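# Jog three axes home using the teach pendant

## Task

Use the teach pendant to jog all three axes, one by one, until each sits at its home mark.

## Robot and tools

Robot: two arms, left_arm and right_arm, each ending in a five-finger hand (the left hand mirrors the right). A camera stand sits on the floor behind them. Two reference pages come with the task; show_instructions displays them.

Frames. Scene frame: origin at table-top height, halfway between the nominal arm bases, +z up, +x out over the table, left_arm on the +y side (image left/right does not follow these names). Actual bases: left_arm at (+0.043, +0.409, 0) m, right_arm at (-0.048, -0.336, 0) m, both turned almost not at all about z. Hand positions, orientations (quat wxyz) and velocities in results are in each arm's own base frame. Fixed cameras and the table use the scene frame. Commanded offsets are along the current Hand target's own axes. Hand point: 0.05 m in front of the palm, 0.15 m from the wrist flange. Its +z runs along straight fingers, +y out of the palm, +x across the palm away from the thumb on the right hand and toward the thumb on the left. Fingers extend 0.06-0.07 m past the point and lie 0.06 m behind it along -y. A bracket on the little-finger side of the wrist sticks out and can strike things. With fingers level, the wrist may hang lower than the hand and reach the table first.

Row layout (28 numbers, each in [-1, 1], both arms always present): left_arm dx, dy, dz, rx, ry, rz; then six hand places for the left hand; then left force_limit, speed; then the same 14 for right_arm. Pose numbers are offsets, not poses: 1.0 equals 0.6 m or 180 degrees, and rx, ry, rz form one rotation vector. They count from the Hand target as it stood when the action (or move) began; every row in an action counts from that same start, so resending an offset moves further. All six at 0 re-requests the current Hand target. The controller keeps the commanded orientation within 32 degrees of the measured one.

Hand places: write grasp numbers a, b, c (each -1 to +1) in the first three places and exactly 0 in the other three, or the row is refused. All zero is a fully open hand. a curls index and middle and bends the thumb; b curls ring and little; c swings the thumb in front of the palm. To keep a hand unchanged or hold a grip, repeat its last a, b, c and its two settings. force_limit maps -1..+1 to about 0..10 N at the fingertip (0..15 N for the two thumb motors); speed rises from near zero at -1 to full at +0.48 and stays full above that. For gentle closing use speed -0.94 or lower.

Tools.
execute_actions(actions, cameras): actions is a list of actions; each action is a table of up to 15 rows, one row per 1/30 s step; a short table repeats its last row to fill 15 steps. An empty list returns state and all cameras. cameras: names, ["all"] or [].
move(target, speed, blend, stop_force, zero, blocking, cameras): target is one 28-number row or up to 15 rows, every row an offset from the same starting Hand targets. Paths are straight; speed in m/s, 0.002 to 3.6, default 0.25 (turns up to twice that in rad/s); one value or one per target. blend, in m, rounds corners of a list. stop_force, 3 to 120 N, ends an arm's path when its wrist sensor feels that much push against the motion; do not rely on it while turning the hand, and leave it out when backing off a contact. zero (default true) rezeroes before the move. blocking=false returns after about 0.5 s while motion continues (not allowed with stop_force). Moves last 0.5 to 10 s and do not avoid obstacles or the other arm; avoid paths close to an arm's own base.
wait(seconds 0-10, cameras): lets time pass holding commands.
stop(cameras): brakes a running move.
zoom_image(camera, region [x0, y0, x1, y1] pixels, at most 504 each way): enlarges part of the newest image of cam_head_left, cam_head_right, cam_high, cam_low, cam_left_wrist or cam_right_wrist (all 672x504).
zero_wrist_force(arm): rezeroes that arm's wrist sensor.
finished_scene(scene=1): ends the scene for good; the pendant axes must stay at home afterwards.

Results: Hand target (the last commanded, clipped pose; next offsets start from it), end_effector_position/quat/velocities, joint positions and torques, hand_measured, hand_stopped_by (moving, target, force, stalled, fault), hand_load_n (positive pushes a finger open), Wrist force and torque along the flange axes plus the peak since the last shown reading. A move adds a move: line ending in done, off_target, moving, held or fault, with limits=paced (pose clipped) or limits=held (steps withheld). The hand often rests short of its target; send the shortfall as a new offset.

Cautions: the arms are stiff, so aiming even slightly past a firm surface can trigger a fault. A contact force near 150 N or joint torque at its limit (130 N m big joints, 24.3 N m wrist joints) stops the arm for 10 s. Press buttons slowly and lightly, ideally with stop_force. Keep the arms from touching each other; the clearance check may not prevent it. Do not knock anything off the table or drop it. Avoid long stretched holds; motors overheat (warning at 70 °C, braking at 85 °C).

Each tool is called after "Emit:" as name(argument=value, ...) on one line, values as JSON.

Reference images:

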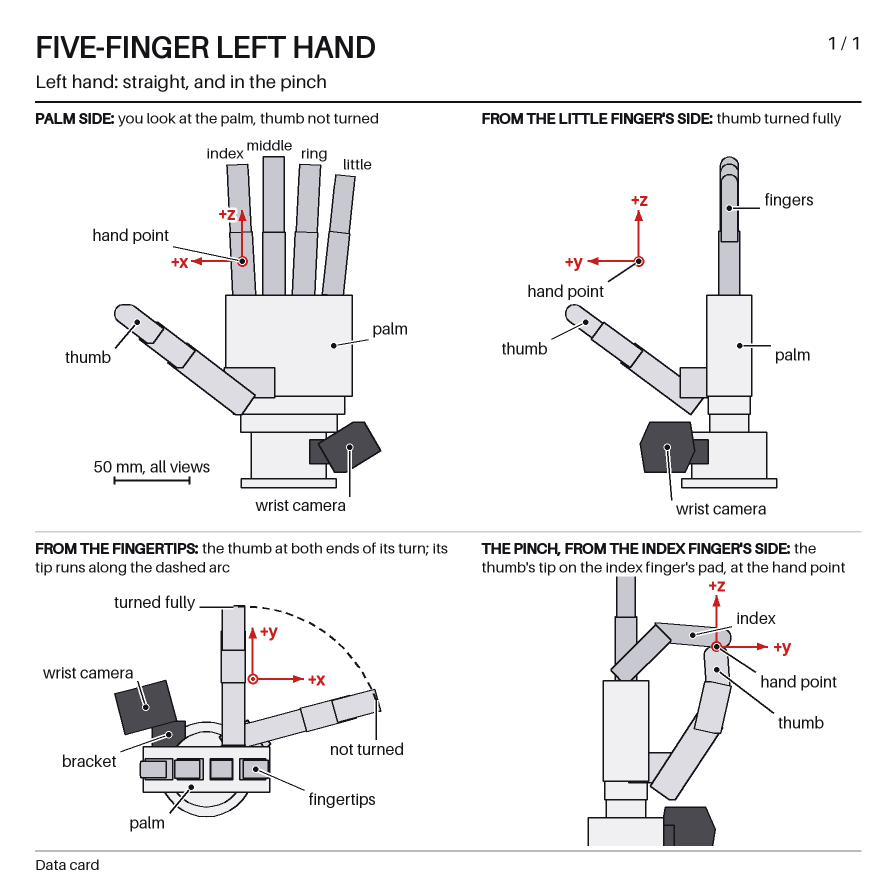

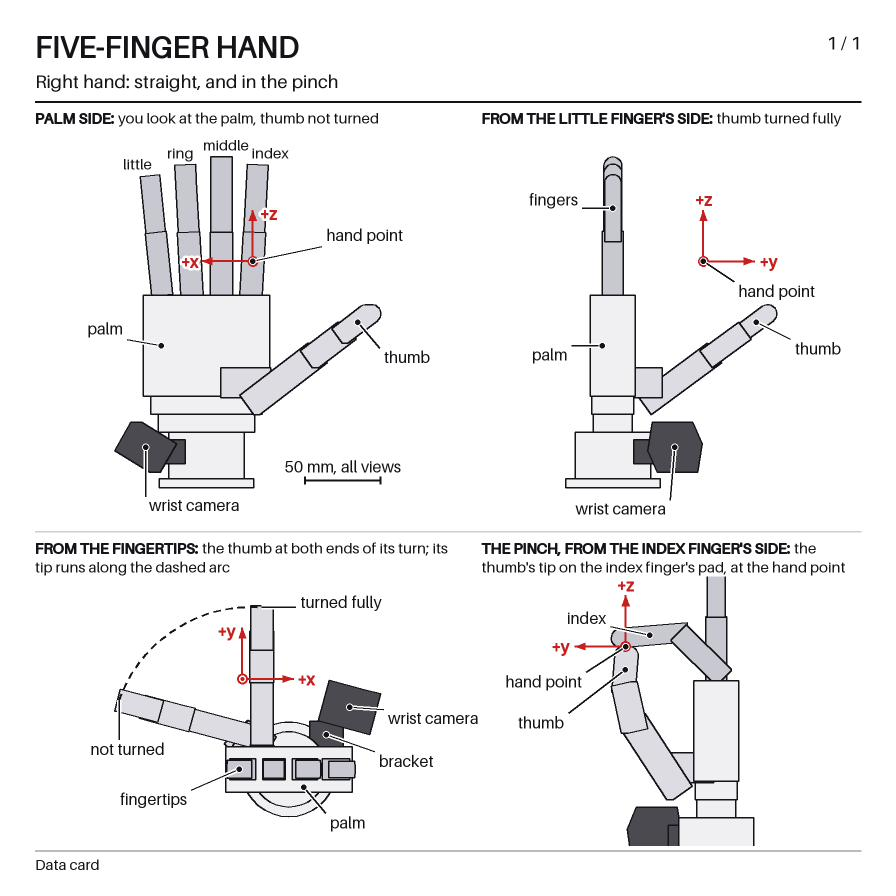

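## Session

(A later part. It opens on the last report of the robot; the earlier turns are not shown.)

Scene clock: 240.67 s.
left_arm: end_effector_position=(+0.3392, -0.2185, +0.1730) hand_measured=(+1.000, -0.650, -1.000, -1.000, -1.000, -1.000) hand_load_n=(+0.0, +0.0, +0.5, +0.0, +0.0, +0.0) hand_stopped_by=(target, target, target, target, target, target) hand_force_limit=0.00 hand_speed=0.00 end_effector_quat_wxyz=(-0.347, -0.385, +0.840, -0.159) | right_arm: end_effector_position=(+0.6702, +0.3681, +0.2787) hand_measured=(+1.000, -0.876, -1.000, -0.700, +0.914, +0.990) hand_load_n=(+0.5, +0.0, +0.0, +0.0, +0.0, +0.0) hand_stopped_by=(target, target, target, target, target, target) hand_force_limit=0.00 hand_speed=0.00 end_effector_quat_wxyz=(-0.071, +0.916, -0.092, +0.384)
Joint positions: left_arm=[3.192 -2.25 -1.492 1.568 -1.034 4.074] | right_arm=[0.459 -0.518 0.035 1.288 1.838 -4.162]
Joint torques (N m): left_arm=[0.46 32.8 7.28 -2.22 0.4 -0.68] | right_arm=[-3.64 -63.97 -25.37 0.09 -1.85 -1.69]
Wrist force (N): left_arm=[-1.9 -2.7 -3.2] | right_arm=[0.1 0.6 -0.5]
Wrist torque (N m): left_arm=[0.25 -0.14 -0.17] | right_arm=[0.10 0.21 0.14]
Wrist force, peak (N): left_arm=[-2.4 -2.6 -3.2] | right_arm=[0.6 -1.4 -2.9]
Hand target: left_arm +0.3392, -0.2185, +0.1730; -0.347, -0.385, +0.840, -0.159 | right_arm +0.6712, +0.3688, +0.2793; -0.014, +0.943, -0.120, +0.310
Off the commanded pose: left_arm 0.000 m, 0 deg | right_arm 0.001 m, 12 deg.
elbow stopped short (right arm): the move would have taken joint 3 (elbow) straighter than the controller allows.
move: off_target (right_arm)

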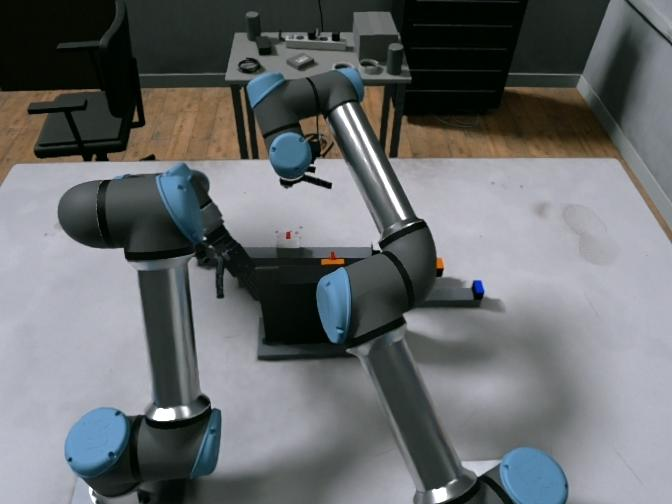

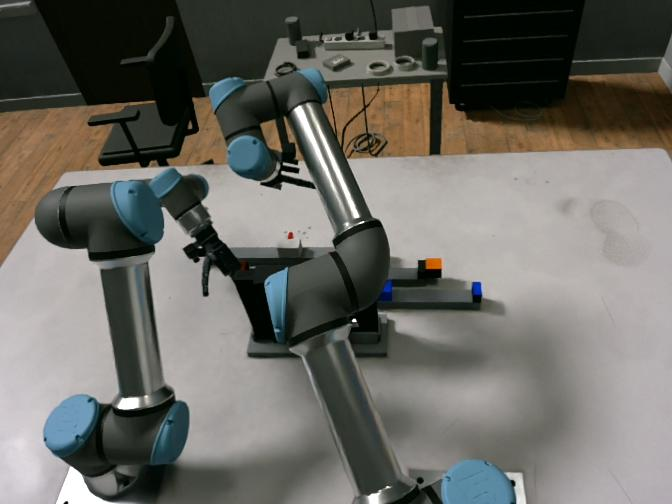

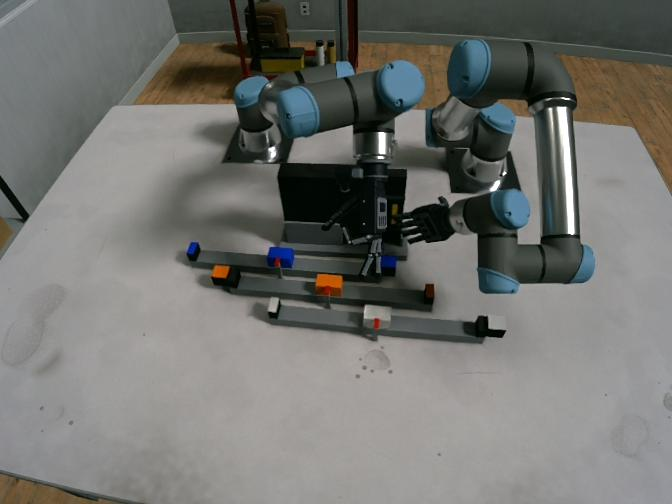

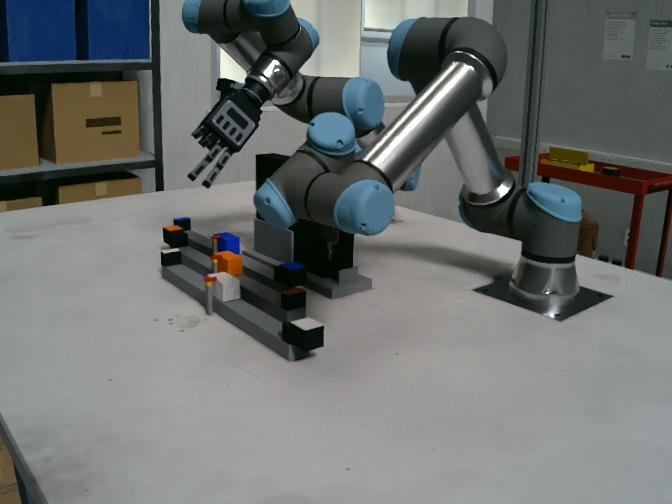

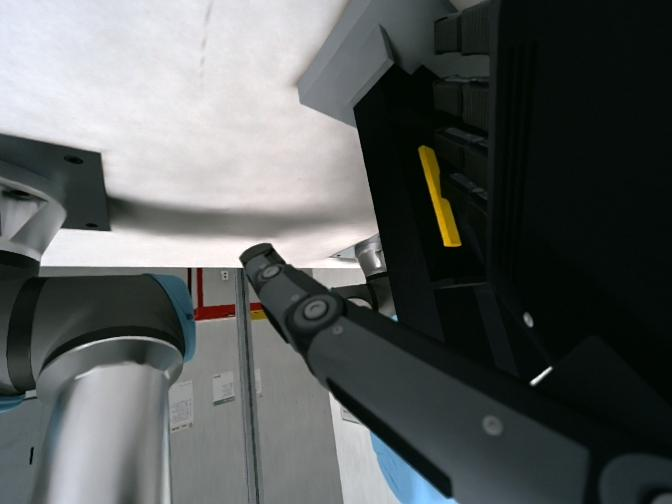

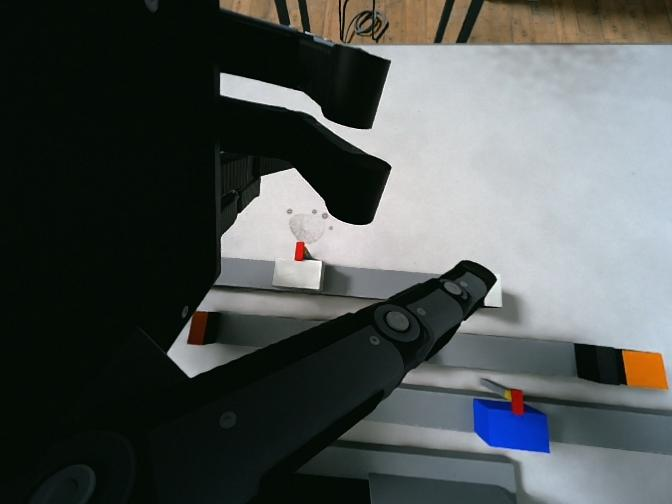

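Emit:
move(target=[0,0,0,0,0,0,0,0,1,0,0,0,0,0,-0.076,0.1378,0.0237,0,0,0,0.1,1,0,0,0,0,0,0], speed=0.25, cameras=["cam_right_wrist"])

Emit:
zoom_image(camera="cam_right_wrist", region=[260, 140, 500, 380])

Scene clock: 246.23 s.
left_arm: end_effector_position=(+0.3392, -0.2185, +0.1730) hand_measured=(+1.000, -0.650, -1.000, -1.000, -1.000, -1.000) hand_load_n=(+0.0, +0.0, +0.5, +0.0, +0.0, +0.0) hand_stopped_by=(target, target, target, target, target, target) hand_force_limit=0.00 hand_speed=0.00 end_effector_quat_wxyz=(-0.347, -0.385, +0.840, -0.159) | right_arm: end_effector_position=(+0.6261, +0.2986, +0.2330) hand_measured=(-1.000, -1.000, -1.000, -0.550, +0.914, +0.990) hand_load_n=(+0.0, +0.0, +0.0, +0.0, +0.0, +0.0) hand_stopped_by=(target, target, target, target, target, target) hand_force_limit=0.00 hand_speed=0.00 end_effector_quat_wxyz=(-0.014, +0.943, -0.120, +0.310)
Joint positions: left_arm=[3.192 -2.25 -1.492 1.568 -1.034 4.074] | right_arm=[0.399 -0.746 0.586 1.155 1.847 -4.143]
Joint torques (N m): left_arm=[0.63 33.26 7.71 -2.24 0.45 -0.69] | right_arm=[-2.9 -62.13 -10.75 0.2 2.04 1.92]
Wrist force (N): left_arm=[-2.1 -2.5 -3.2] | right_arm=[-0.3 0.9 -0.6]
Wrist torque (N m): left_arm=[0.29 -0.14 -0.18] | right_arm=[0.16 0.22 0.08]
Wrist force, peak (N): left_arm=[-2.0 -2.6 -3.4] | right_arm=[-1.0 2.4 -0.2]
Hand target: left_arm +0.3392, -0.2185, +0.1730; -0.347, -0.385, +0.840, -0.159 | right_arm +0.6261, +0.2986, +0.2330; -0.014, +0.943, -0.120, +0.310
Off the commanded pose: left_arm 0.000 m, 0 deg | right_arm 0.000 m, 0 deg.
move: done
Images, in order (width x height): cam_right_wrist 672x504.

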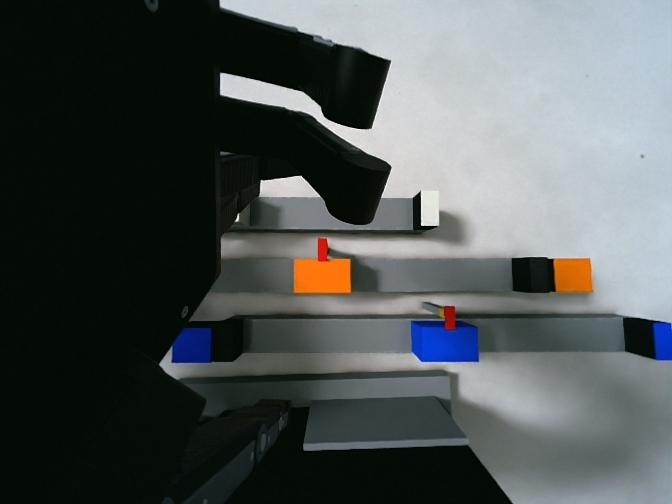

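Scaled by 2.100.

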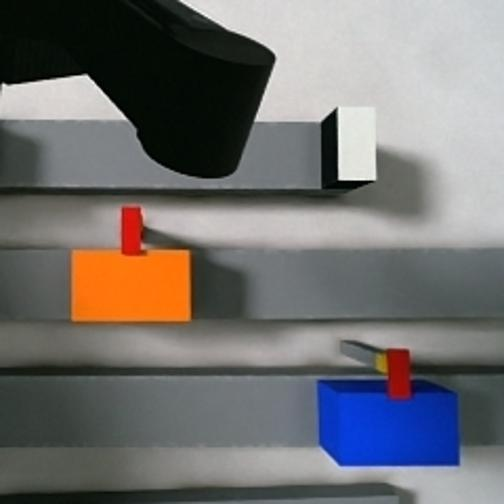

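Emit:
zoom_image(camera="cam_right_wrist", region=[290, 220, 360, 300])

Emit:
zoom_image(camera="cam_right_wrist", region=[410, 290, 490, 370])

Scaled by 6.300.

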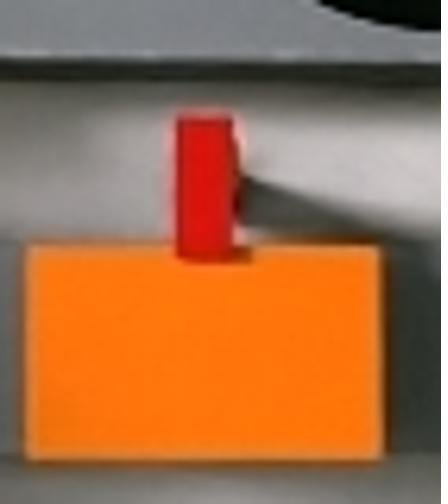

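Scaled by 6.300.

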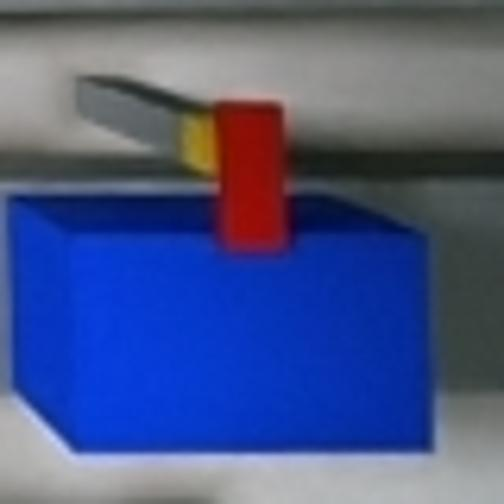

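Emit:
move(target=[0,0,0,0,0,0,0,0,1,0,0,0,0,0,0.0963,0.398,0.0197,0,0,0,0.1,1,0,0,0,0,0,0], speed=0.25, cameras=["cam_right_wrist"])

Emit:
zoom_image(camera="cam_right_wrist", region=[180, 270, 280, 370])

Scene clock: 250.20 s.
left_arm: end_effector_position=(+0.3392, -0.2185, +0.1730) hand_measured=(+1.000, -0.650, -1.000, -1.000, -1.000, -1.000) hand_load_n=(+0.0, +0.0, +0.0, +0.0, +0.0, +0.0) hand_stopped_by=(target, target, target, target, target, target) hand_force_limit=0.00 hand_speed=0.00 end_effector_quat_wxyz=(-0.347, -0.385, +0.840, -0.159) | right_arm: end_effector_position=(+0.6260, +0.0527, +0.2331) hand_measured=(-1.000, -1.000, -1.000, -0.550, +0.914, +0.990) hand_load_n=(+0.0, +0.0, +0.0, +0.0, +0.0, +0.0) hand_stopped_by=(target, target, target, target, target, target) hand_force_limit=0.00 hand_speed=0.00 end_effector_quat_wxyz=(-0.014, +0.943, -0.120, +0.311)
Joint positions: left_arm=[3.192 -2.25 -1.492 1.568 -1.034 4.074] | right_arm=[-0.034 -1.08 1.13 0.889 1.599 -4.502]
Joint torques (N m): left_arm=[0.4 33.3 7.72 -2.18 0.49 -0.83] | right_arm=[-4.69 -32.19 -20.78 2.38 0.59 -0.69]
Wrist force (N): left_arm=[-2.2 -2.7 -3.1] | right_arm=[-0.1 0.5 -0.3]
Wrist torque (N m): left_arm=[0.25 -0.14 -0.18] | right_arm=[0.06 0.18 0.09]
Wrist force, peak (N): left_arm=[-2.4 -2.8 -3.2] | right_arm=[0.4 2.9 0.0]
Hand target: left_arm +0.3392, -0.2185, +0.1730; -0.347, -0.385, +0.840, -0.159 | right_arm +0.6260, +0.0526, +0.2330; -0.014, +0.943, -0.120, +0.310
Off the commanded pose: left_arm 0.000 m, 0 deg | right_arm 0.000 m, 0 deg.
move: done
Images, in order (width x height): cam_right_wrist 672x504.

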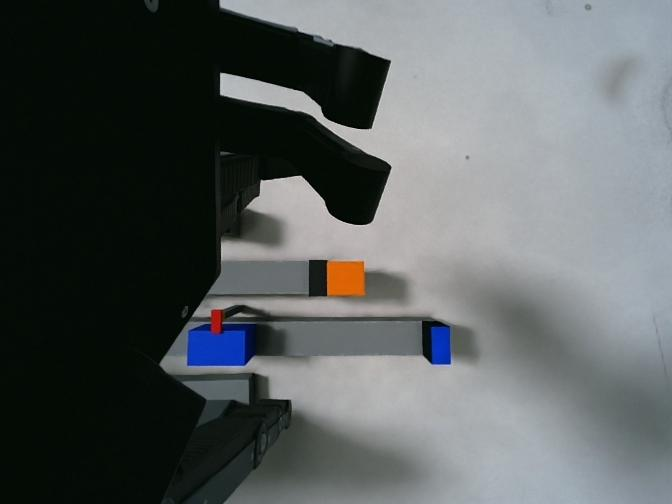

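Scaled by 5.040.

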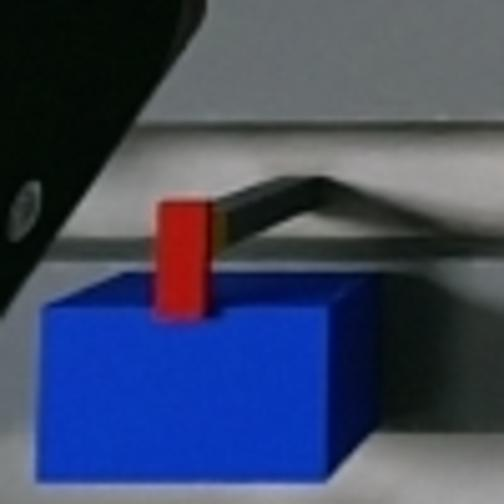

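Emit:
move(target=[0,0,0,0,0,0,0,0,1,0,0,0,0,0,-0.0517,-0.2135,-0.0106,0,0,0,0.1,1,0,0,0,0,0,0], speed=0.25, cameras=["cam_right_wrist"])

Emit:
zoom_image(camera="cam_right_wrist", region=[160, 210, 260, 310])

Scene clock: 252.00 s.
left_arm: end_effector_position=(+0.3392, -0.2185, +0.1730) hand_measured=(+1.000, -0.650, -1.000, -1.000, -1.000, -1.000) hand_load_n=(+0.0, +0.0, +0.5, +0.0, +0.0, +0.0) hand_stopped_by=(target, target, target, target, target, target) hand_force_limit=0.00 hand_speed=0.00 end_effector_quat_wxyz=(-0.347, -0.385, +0.840, -0.159) | right_arm: end_effector_position=(+0.6260, +0.1845, +0.2329) hand_measured=(-1.000, -1.000, -1.000, -0.550, +0.914, +0.990) hand_load_n=(+0.0, +0.0, +0.0, +0.0, +0.0, +0.0) hand_stopped_by=(target, target, target, target, target, target) hand_force_limit=0.00 hand_speed=0.00 end_effector_quat_wxyz=(-0.014, +0.943, -0.120, +0.310)
Joint positions: left_arm=[3.192 -2.25 -1.492 1.568 -1.034 4.074] | right_arm=[0.213 -0.954 0.936 0.978 1.743 -4.301]
Joint torques (N m): left_arm=[1.37 33.13 8.04 -2.29 0.47 -0.81] | right_arm=[5.75 -47.11 -23.57 0.8 -0.57 1.19]
Wrist force (N): left_arm=[-2.1 -2.7 -2.9] | right_arm=[-0.1 0.3 -0.5]
Wrist torque (N m): left_arm=[0.24 -0.13 -0.18] | right_arm=[0.03 0.19 0.23]
Wrist force, peak (N): left_arm=[-2.4 -2.6 -3.2] | right_arm=[0.7 2.9 -0.3]
Hand target: left_arm +0.3392, -0.2185, +0.1730; -0.347, -0.385, +0.840, -0.159 | right_arm +0.6260, +0.1846, +0.2330; -0.014, +0.943, -0.120, +0.310
Off the commanded pose: left_arm 0.000 m, 0 deg | right_arm 0.000 m, 0 deg.
move: done
Images, in order (width x height): cam_right_wrist 672x504.

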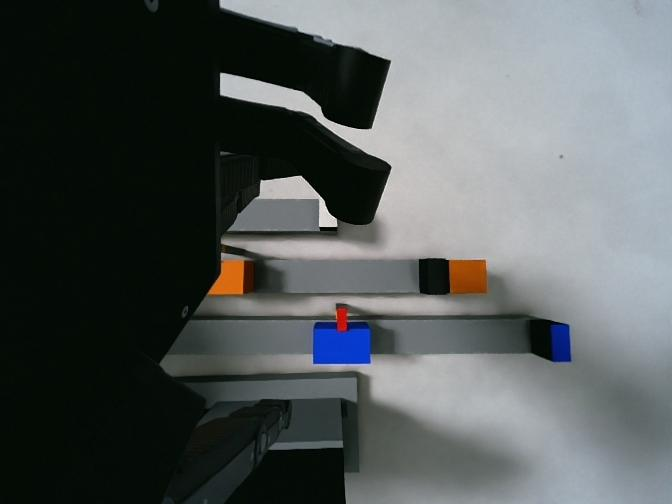

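Scaled by 5.040.

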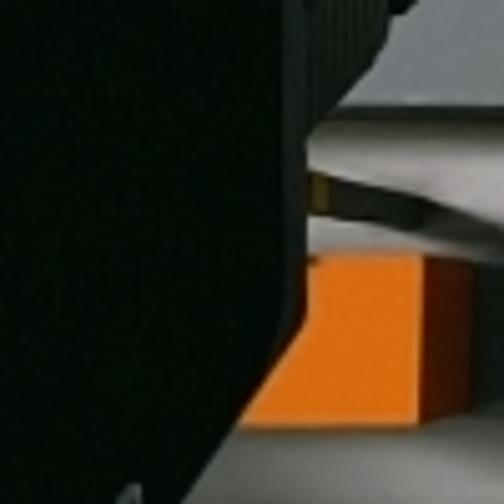

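Emit:
zoom_image(camera="cam_right_wrist", region=[305, 290, 385, 370])

Emit:
move(target=[0,0,0,0,0,0,0,0,1,0,0,0,0,0,-0.0172,-0.0711,-0.0035,0,0,0,0.1,1,0,0,0,0,0,0], speed=0.25, cameras=["cam_right_wrist"])

Emit:
zoom_image(camera="cam_right_wrist", region=[215, 220, 295, 300])

Scaled by 6.300.

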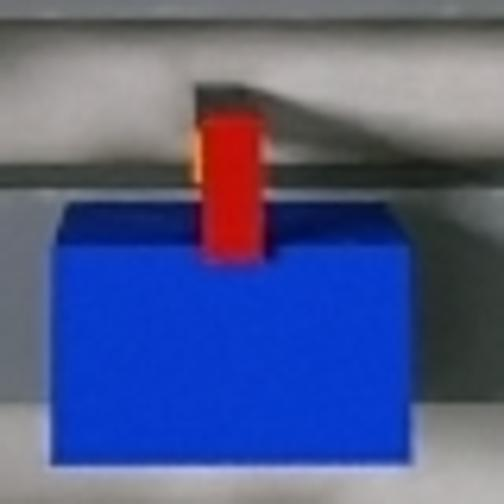

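Scene clock: 253.40 s.
left_arm: end_effector_position=(+0.3392, -0.2185, +0.1730) hand_measured=(+1.000, -0.650, -1.000, -1.000, -1.000, -1.000) hand_load_n=(+0.0, +0.0, +0.0, +0.0, +0.0, +0.0) hand_stopped_by=(target, target, target, target, target, target) hand_force_limit=0.00 hand_speed=0.00 end_effector_quat_wxyz=(-0.347, -0.385, +0.840, -0.159) | right_arm: end_effector_position=(+0.6260, +0.2285, +0.2329) hand_measured=(-1.000, -1.000, -1.000, -0.550, +0.914, +0.990) hand_load_n=(+0.0, +0.0, +0.0, +0.0, +0.5, +0.0) hand_stopped_by=(target, target, target, target, target, target) hand_force_limit=0.00 hand_speed=0.00 end_effector_quat_wxyz=(-0.014, +0.943, -0.120, +0.310)
Joint positions: left_arm=[3.192 -2.25 -1.492 1.568 -1.034 4.074] | right_arm=[0.288 -0.888 0.829 1.03 1.786 -4.238]
Joint torques (N m): left_arm=[0.96 32.97 7.62 -2.11 0.49 -0.72] | right_arm=[1.35 -55.04 -15.58 0.25 -2.06 -1.62]
Wrist force (N): left_arm=[-2.1 -2.5 -3.1] | right_arm=[0.2 0.1 -0.6]
Wrist torque (N m): left_arm=[0.28 -0.10 -0.19] | right_arm=[0.03 0.14 0.23]
Wrist force, peak (N): left_arm=[-2.1 -2.7 -3.2] | right_arm=[0.2 1.4 -0.8]
Hand target: left_arm +0.3392, -0.2185, +0.1730; -0.347, -0.385, +0.840, -0.159 | right_arm +0.6260, +0.2285, +0.2330; -0.014, +0.943, -0.120, +0.310
Off the commanded pose: left_arm 0.000 m, 0 deg | right_arm 0.000 m, 0 deg.
move: done
Images, in order (width x height): cam_right_wrist 672x504.

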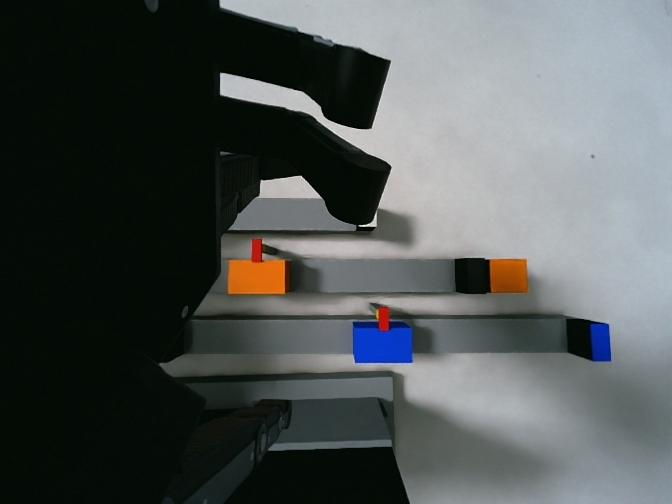

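Scaled by 6.300.

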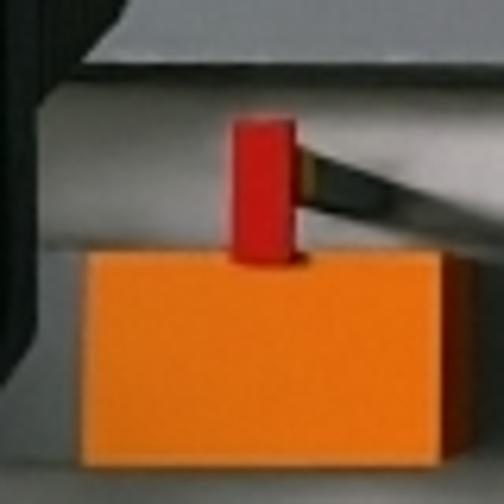

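Emit:
move(target=[0,0,0,0,0,0,0,0,1,0,0,0,0,0,-0.0815,-0.316,-0.015,0.0261,0.1078,0.0053,0.1,1,0,0,0,0,0,0], speed=0.2, cameras=["cam_right_wrist", "cam_high"])

Scene clock: 257.00 s.
left_arm: end_effector_position=(+0.3392, -0.2185, +0.1730) hand_measured=(+1.000, -0.650, -1.000, -1.000, -1.000, -1.000) hand_load_n=(+0.0, +0.0, +0.5, +0.0, +0.0, +0.0) hand_stopped_by=(target, target, target, target, target, target) hand_force_limit=0.00 hand_speed=0.00 end_effector_quat_wxyz=(-0.347, -0.385, +0.840, -0.159) | right_arm: end_effector_position=(+0.6240, +0.4245, +0.2309) hand_measured=(-1.000, -1.000, -1.000, -0.550, +0.914, +0.990) hand_load_n=(+0.0, +0.0, +0.0, +0.0, +0.0, +0.0) hand_stopped_by=(target, target, target, target, target, target) hand_force_limit=0.00 hand_speed=0.00 end_effector_quat_wxyz=(-0.035, +0.875, -0.116, +0.469)
Joint positions: left_arm=[3.192 -2.25 -1.492 1.568 -1.034 4.074] | right_arm=[0.63 -0.716 0.616 0.815 2.126 -4.078]
Joint torques (N m): left_arm=[1.64 32.33 8.27 -2.13 0.46 -0.72] | right_arm=[5.37 -57.53 -16.72 -0.44 1.48 -1.87]
Wrist force (N): left_arm=[-2.3 -2.6 -3.0] | right_arm=[-0.4 0.7 -0.9]
Wrist torque (N m): left_arm=[0.27 -0.12 -0.19] | right_arm=[0.09 0.36 0.16]
Wrist force, peak (N): left_arm=[-2.4 -2.6 -3.3] | right_arm=[1.2 2.3 -0.2]
Hand target: left_arm +0.3392, -0.2185, +0.1730; -0.347, -0.385, +0.840, -0.159 | right_arm +0.6240, +0.4245, +0.2309; -0.035, +0.875, -0.116, +0.469
Off the commanded pose: left_arm 0.000 m, 0 deg | right_arm 0.000 m, 0 deg.
move: done
Images, in order (width x height): cam_high 672x504, cam_right_wrist 672x504.

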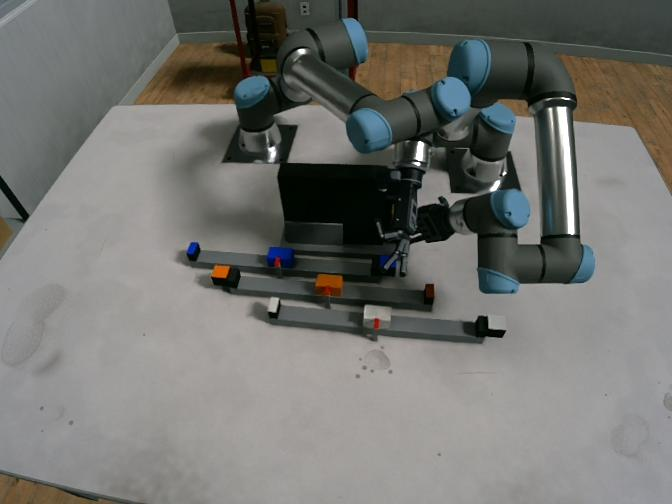

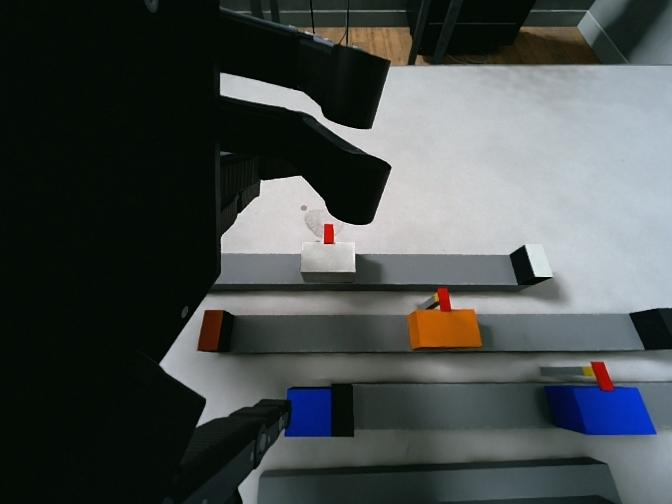

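Emit:
zoom_image(camera="cam_right_wrist", region=[290, 210, 370, 290])

Emit:
zoom_image(camera="cam_right_wrist", region=[400, 280, 490, 360])

Emit:
zoom_image(camera="cam_right_wrist", region=[530, 350, 660, 440])

Scaled by 6.300.

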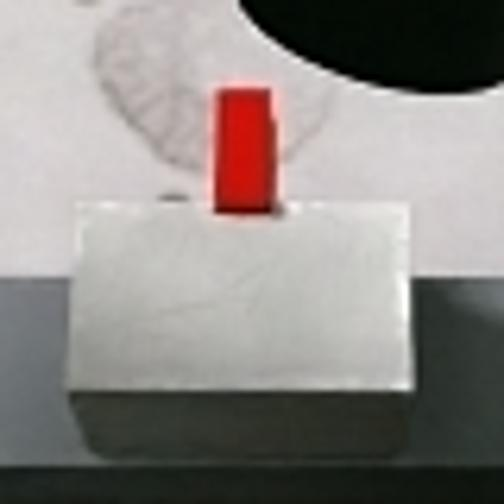

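Scaled by 5.600.

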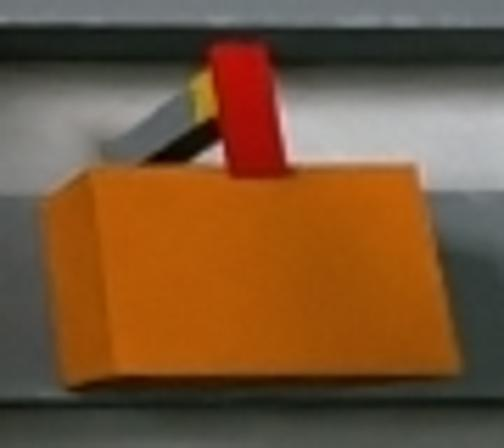

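Scaled by 3.877.

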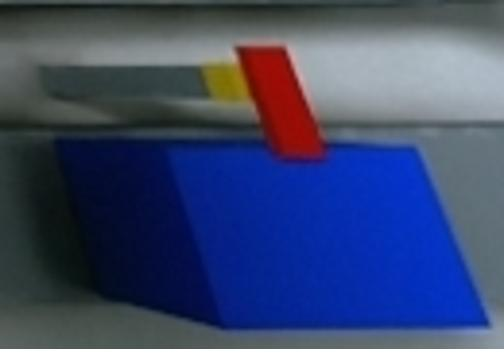

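Emit:
move(target=[[0,0,0,0,0,0,0,0,1,0,0,0,0,0,0.1673,0.0942,-0.4385,-0.0101,0.0157,0.2403,0.1,1,1,0,0,0,0,0],[0,0,0,0,0,0,0,0,1,0,0,0,0,0,-0.0935,0.2205,-0.6467,-0.0304,0.047,0.7208,0.1,1,1,0,0,0,0,0],[0,0,0,0,0,0,0,0,1,0,0,0,0,0,-0.3835,0.1765,-0.3683,-0.0405,0.0627,0.961,0.1,1,1,0,0,0,0,0]], speed=0.4, blend=[0.04, 0.04, 0], cameras=["cam_right_wrist", "cam_head_left"])

Scene clock: 269.07 s.
left_arm: end_effector_position=(+0.3392, -0.2185, +0.1730) hand_measured=(+1.000, -0.650, -1.000, -1.000, -1.000, -1.000) hand_load_n=(-0.5, +0.0, +0.5, +0.0, +0.0, +0.0) hand_stopped_by=(target, target, target, target, target, target) hand_force_limit=0.00 hand_speed=0.00 end_effector_quat_wxyz=(-0.347, -0.385, +0.840, -0.159) | right_arm: end_effector_position=(+0.3002, +0.3865, +0.1491) hand_measured=(+1.000, -0.876, -1.000, -0.700, +0.914, +0.990) hand_load_n=(-0.5, +0.0, +0.0, +0.0, +0.0, +0.0) hand_stopped_by=(target, target, target, target, target, target) hand_force_limit=0.00 hand_speed=0.00 end_effector_quat_wxyz=(+0.425, +0.095, +0.899, -0.044)
Joint positions: left_arm=[3.192 -2.25 -1.492 1.568 -1.034 4.074] | right_arm=[1.002 -1.24 1.901 0.504 2.379 -0.534]
Joint torques (N m): left_arm=[1.9 32.85 7.68 -2.29 0.42 -0.67] | right_arm=[-5.15 -18.37 -5.16 0.17 0.76 2.11]
Wrist force (N): left_arm=[-2.1 -2.5 -3.3] | right_arm=[-0.5 -0.8 -1.1]
Wrist torque (N m): left_arm=[0.30 -0.16 -0.17] | right_arm=[-0.10 0.11 -0.15]
Wrist force, peak (N): left_arm=[-2.3 -2.7 -3.4] | right_arm=[0.0 -2.0 -2.6]
Hand target: left_arm +0.3392, -0.2185, +0.1730; -0.347, -0.385, +0.840, -0.159 | right_arm +0.3002, +0.3865, +0.1490; +0.425, +0.095, +0.899, -0.044
Off the commanded pose: left_arm 0.000 m, 0 deg | right_arm 0.000 m, 0 deg.
move: done
Images, in order (width x height): cam_head_left 672x504, cam_right_wrist 672x504.

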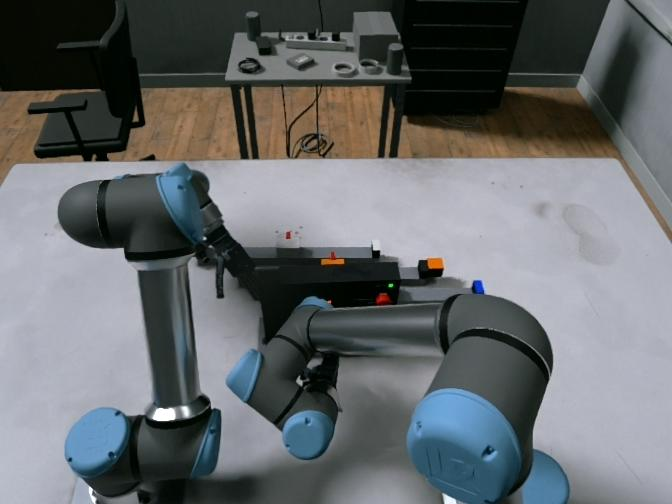

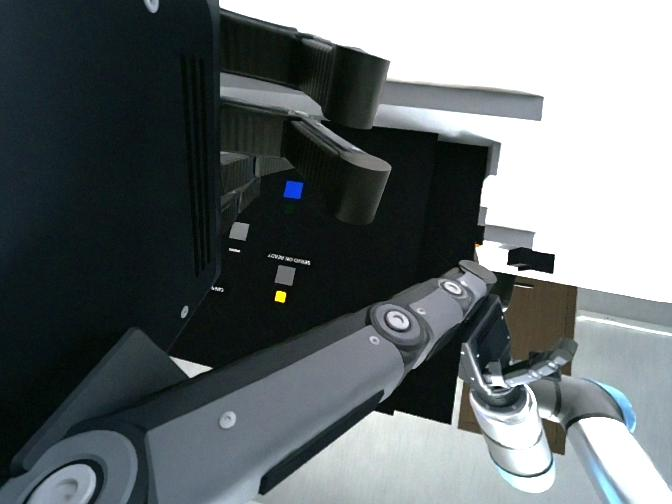

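Emit:
move(target=[0,0,0,0,0,0,0,0,1,0,0,0,0,0,-0.0215,0.0192,0.0737,0,0,0,0.1,1,1,0,0,0,0,0], speed=0.08)

Emit:
move(target=[0,0,0,0,0,0,0,0,1,0,0,0,0,0,-0.0262,0.0087,0.0312,0,0,0,0.1,1,1,0,0,0,0,0], speed=0.015, stop_force=5, cameras=["cam_right_wrist"])

Emit:
move(target=[0,0,0,0,0,0,0,0,1,0,0,0,0,0,0.021,-0.0069,-0.025,0,0,0,0.1,1,1,0,0,0,0,0], speed=0.06, cameras=["cam_right_wrist"])

Emit:
zoom_image(camera="cam_right_wrist", region=[200, 120, 360, 280])

Scene clock: 270.93 s.
left_arm: end_effector_position=(+0.3392, -0.2185, +0.1730) hand_measured=(+1.000, -0.650, -1.000, -1.000, -1.000, -1.000) hand_load_n=(+0.0, -0.5, +0.0, +0.0, +0.0, +0.0) hand_stopped_by=(target, target, target, target, target, target) hand_force_limit=0.00 hand_speed=0.00 end_effector_quat_wxyz=(-0.347, -0.385, +0.840, -0.159) | right_arm: end_effector_position=(+0.3440, +0.3890, +0.1309) hand_measured=(+1.000, -0.876, -1.000, -0.700, +0.914, +0.990) hand_load_n=(-0.5, +0.0, +0.0, +0.0, +0.0, +0.0) hand_stopped_by=(target, target, target, target, target, target) hand_force_limit=0.00 hand_speed=0.00 end_effector_quat_wxyz=(+0.425, +0.095, +0.899, -0.044)
Joint positions: left_arm=[3.192 -2.25 -1.492 1.568 -1.034 4.074] | right_arm=[0.908 -1.202 1.88 0.402 2.338 -0.655]
Joint torques (N m): left_arm=[2.35 33.34 8.16 -2.4 0.66 -0.61] | right_arm=[-1.18 -41.12 -5.54 2.15 2.91 1.26]
Wrist force (N): left_arm=[-2.2 -2.7 -2.9] | right_arm=[0.0 -0.9 -0.8]
Wrist torque (N m): left_arm=[0.25 -0.13 -0.18] | right_arm=[-0.13 0.01 -0.22]
Wrist force, peak (N): left_arm=[-2.3 -2.9 -3.0] | right_arm=[0.0 -1.1 -2.0]
Hand target: left_arm +0.3392, -0.2185, +0.1730; -0.347, -0.385, +0.840, -0.159 | right_arm +0.3440, +0.3889, +0.1309; +0.425, +0.095, +0.899, -0.044
Off the commanded pose: left_arm 0.000 m, 0 deg | right_arm 0.000 m, 0 deg.
move: done

Scene clock: 273.10 s.
left_arm: end_effector_position=(+0.3392, -0.2185, +0.1730) hand_measured=(+1.000, -0.650, -1.000, -1.000, -1.000, -1.000) hand_load_n=(+0.0, +0.0, +0.0, +0.0, +0.0, +0.0) hand_stopped_by=(target, target, target, target, target, target) hand_force_limit=0.00 hand_speed=0.00 end_effector_quat_wxyz=(-0.347, -0.385, +0.840, -0.159) | right_arm: end_effector_position=(+0.3611, +0.3889, +0.1311) hand_measured=(+1.000, -0.876, -1.000, -0.700, +0.914, +0.990) hand_load_n=(-0.5, -0.5, +0.0, +0.5, -0.5, +0.0) hand_stopped_by=(target, target, target, target, target, target) hand_force_limit=0.00 hand_speed=0.00 end_effector_quat_wxyz=(+0.425, +0.095, +0.899, -0.044)
Joint positions: left_arm=[3.192 -2.25 -1.492 1.568 -1.034 4.074] | right_arm=[0.872 -1.197 1.864 0.384 2.321 -0.698]
Joint torques (N m): left_arm=[2.38 32.93 7.32 -2.33 0.68 -0.72] | right_arm=[0.39 -39.71 -7.03 2.26 3.13 -0.72]
Wrist force (N): left_arm=[-2.1 -2.7 -3.2] | right_arm=[2.0 -2.0 -5.7]
Wrist torque (N m): left_arm=[0.27 -0.14 -0.18] | right_arm=[0.24 0.18 -0.08]
Wrist force, peak (N): left_arm=[-2.3 -2.8 -3.4] | right_arm=[4.9 -2.9 -11.4]
Hand target: left_arm +0.3392, -0.2185, +0.1730; -0.347, -0.385, +0.840, -0.159 | right_arm +0.3611, +0.3889, +0.1311; +0.425, +0.095, +0.899, -0.044 (not the last commanded pose)
Off the commanded pose: left_arm 0.000 m, 0 deg | right_arm 0.008 m, 0 deg.
move: contact (right_arm)
Images, in order (width x height): cam_right_wrist 672x504.

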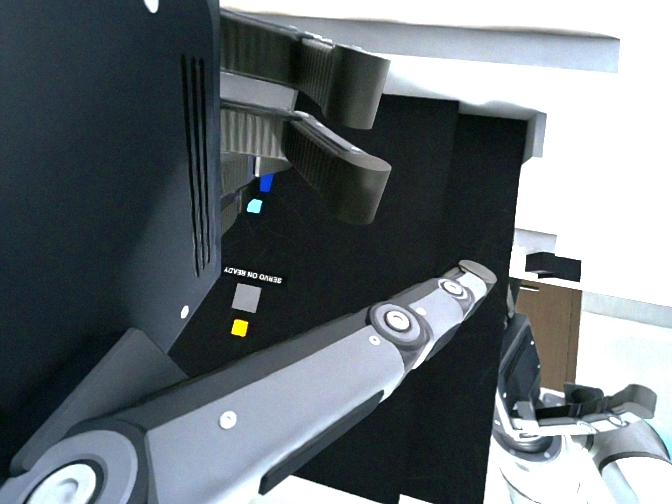

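Scene clock: 273.87 s.
left_arm: end_effector_position=(+0.3392, -0.2185, +0.1730) hand_measured=(+1.000, -0.650, -1.000, -1.000, -1.000, -1.000) hand_load_n=(+0.0, +0.0, +0.0, +0.0, +0.0, +0.0) hand_stopped_by=(target, target, target, target, target, target) hand_force_limit=0.00 hand_speed=0.00 end_effector_quat_wxyz=(-0.347, -0.385, +0.840, -0.159) | right_arm: end_effector_position=(+0.3410, +0.3889, +0.1309) hand_measured=(+1.000, -0.876, -1.000, -0.700, +0.914, +0.990) hand_load_n=(+0.0, +0.0, +0.0, +0.0, +0.0, +0.0) hand_stopped_by=(target, target, target, target, target, target) hand_force_limit=0.00 hand_speed=0.00 end_effector_quat_wxyz=(+0.425, +0.095, +0.899, -0.044)
Joint positions: left_arm=[3.192 -2.25 -1.492 1.568 -1.034 4.074] | right_arm=[0.914 -1.203 1.883 0.405 2.341 -0.647]
Joint torques (N m): left_arm=[2.05 33.06 7.14 -2.31 0.62 -0.83] | right_arm=[-5.7 -26.1 -23 0.41 -1.14 -1.61]
Wrist force (N): left_arm=[-2.2 -2.5 -3.3] | right_arm=[-0.1 -0.9 -1.0]
Wrist torque (N m): left_arm=[0.28 -0.11 -0.20] | right_arm=[-0.13 0.02 -0.08]
Wrist force, peak (N): left_arm=[-2.3 -2.8 -3.1] | right_arm=[2.1 -2.3 -5.6]
Hand target: left_arm +0.3392, -0.2185, +0.1730; -0.347, -0.385, +0.840, -0.159 | right_arm +0.3411, +0.3890, +0.1308; +0.425, +0.095, +0.899, -0.044
Off the commanded pose: left_arm 0.000 m, 0 deg | right_arm 0.000 m, 0 deg.
move: done
Images, in order (width x height): cam_right_wrist 672x504.

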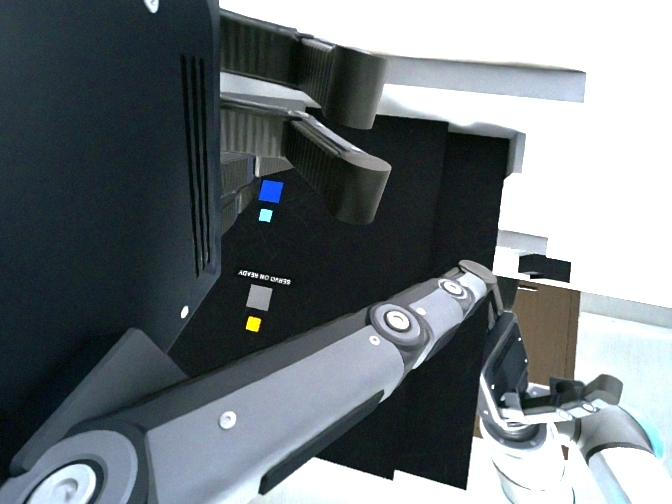

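Scaled by 3.150.

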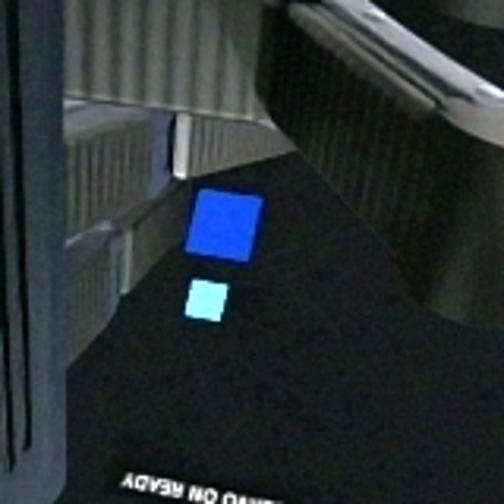

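Emit:
move(target=[[0,0,0,0,0,0,0,0,1,0,0,0,0,0,-0.0776,-0.1372,-0.0213,0,0,0,0.1,1,1,0,0,0,0,0],[0,0,0,0,0,0,0,0,1,0,0,0,0,0,-0.0881,-0.1337,-0.0088,0,0,0,0.1,1,1,0,0,0,0,0]], speed=0.08, cameras=["cam_right_wrist", "cam_head_right", "cam_high"])

Emit:
zoom_image(camera="cam_right_wrist", region=[200, 120, 360, 280])

Scene clock: 276.47 s.
left_arm: end_effector_position=(+0.3392, -0.2185, +0.1730) hand_measured=(+1.000, -0.650, -1.000, -1.000, -1.000, -1.000) hand_load_n=(+0.0, +0.0, +0.5, +0.0, +0.0, +0.0) hand_stopped_by=(target, target, target, target, target, target) hand_force_limit=0.00 hand_speed=0.00 end_effector_quat_wxyz=(-0.347, -0.385, +0.840, -0.159) | right_arm: end_effector_position=(+0.3532, +0.3044, +0.1749) hand_measured=(+1.000, -0.876, -1.000, -0.700, +0.914, +0.990) hand_load_n=(-0.5, +0.0, +0.0, +0.0, +0.0, +0.0) hand_stopped_by=(target, target, target, target, target, target) hand_force_limit=0.00 hand_speed=0.00 end_effector_quat_wxyz=(+0.425, +0.095, +0.899, -0.044)
Joint positions: left_arm=[3.192 -2.25 -1.492 1.568 -1.034 4.074] | right_arm=[0.71 -1.471 2.055 0.351 2.232 -0.876]
Joint torques (N m): left_arm=[2.28 33.23 7.13 -2.35 0.58 -0.71] | right_arm=[-3.11 -31.44 -8.96 2.4 2.53 1.18]
Wrist force (N): left_arm=[-1.9 -2.6 -3.2] | right_arm=[-0.1 -0.6 -1.2]
Wrist torque (N m): left_arm=[0.26 -0.13 -0.18] | right_arm=[-0.05 0.04 -0.20]
Wrist force, peak (N): left_arm=[-2.5 -2.8 -3.2] | right_arm=[-0.4 -1.6 -1.2]
Hand target: left_arm +0.3392, -0.2185, +0.1730; -0.347, -0.385, +0.840, -0.159 | right_arm +0.3532, +0.3043, +0.1750; +0.425, +0.095, +0.899, -0.044
Off the commanded pose: left_arm 0.000 m, 0 deg | right_arm 0.000 m, 0 deg.
move: done
Images, in order (width x height): cam_head_right 672x504, cam_high 672x504, cam_right_wrist 672x504.

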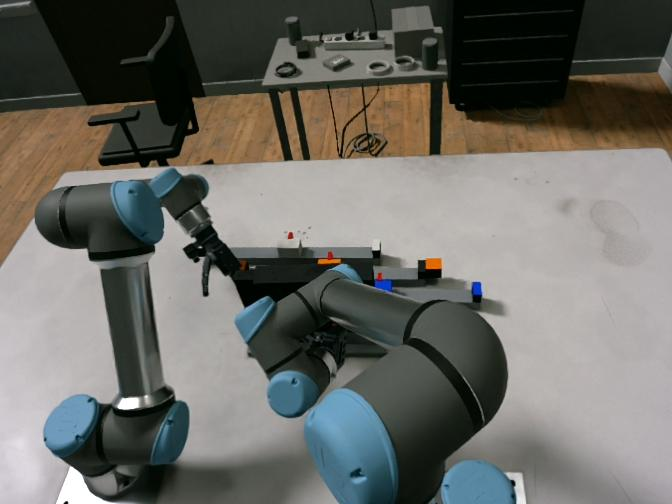

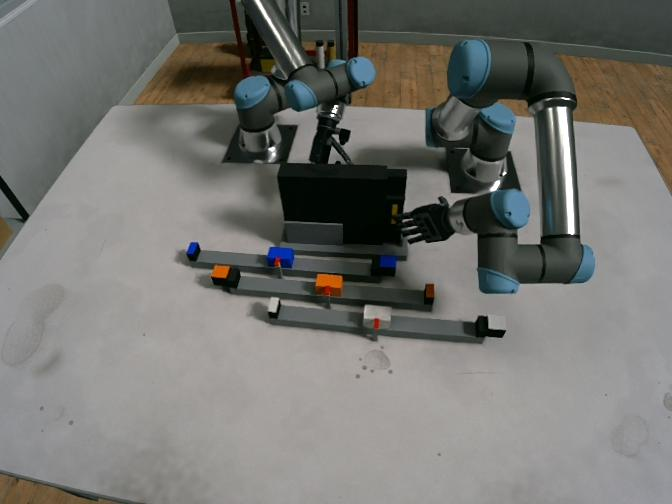

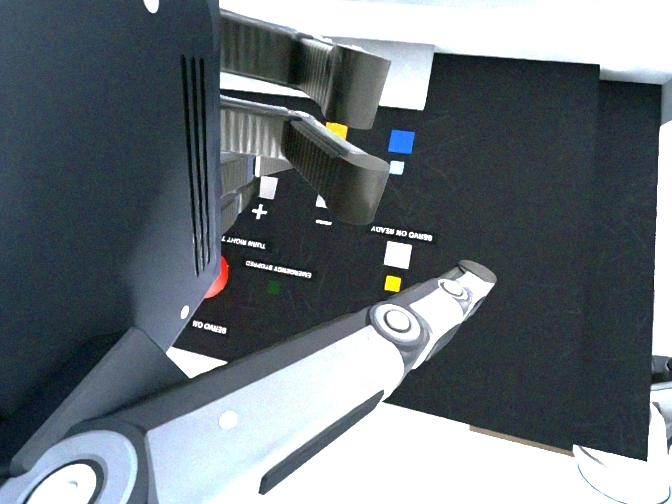

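Scaled by 3.150.

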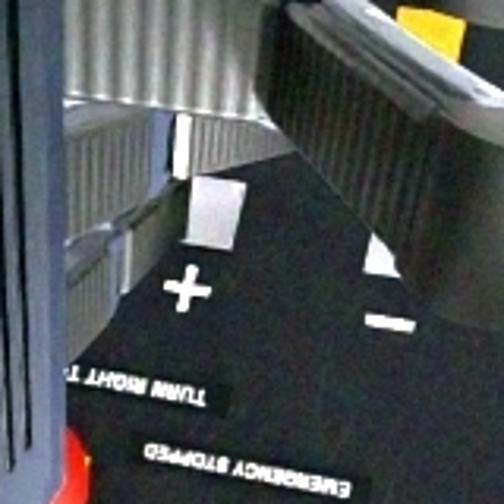

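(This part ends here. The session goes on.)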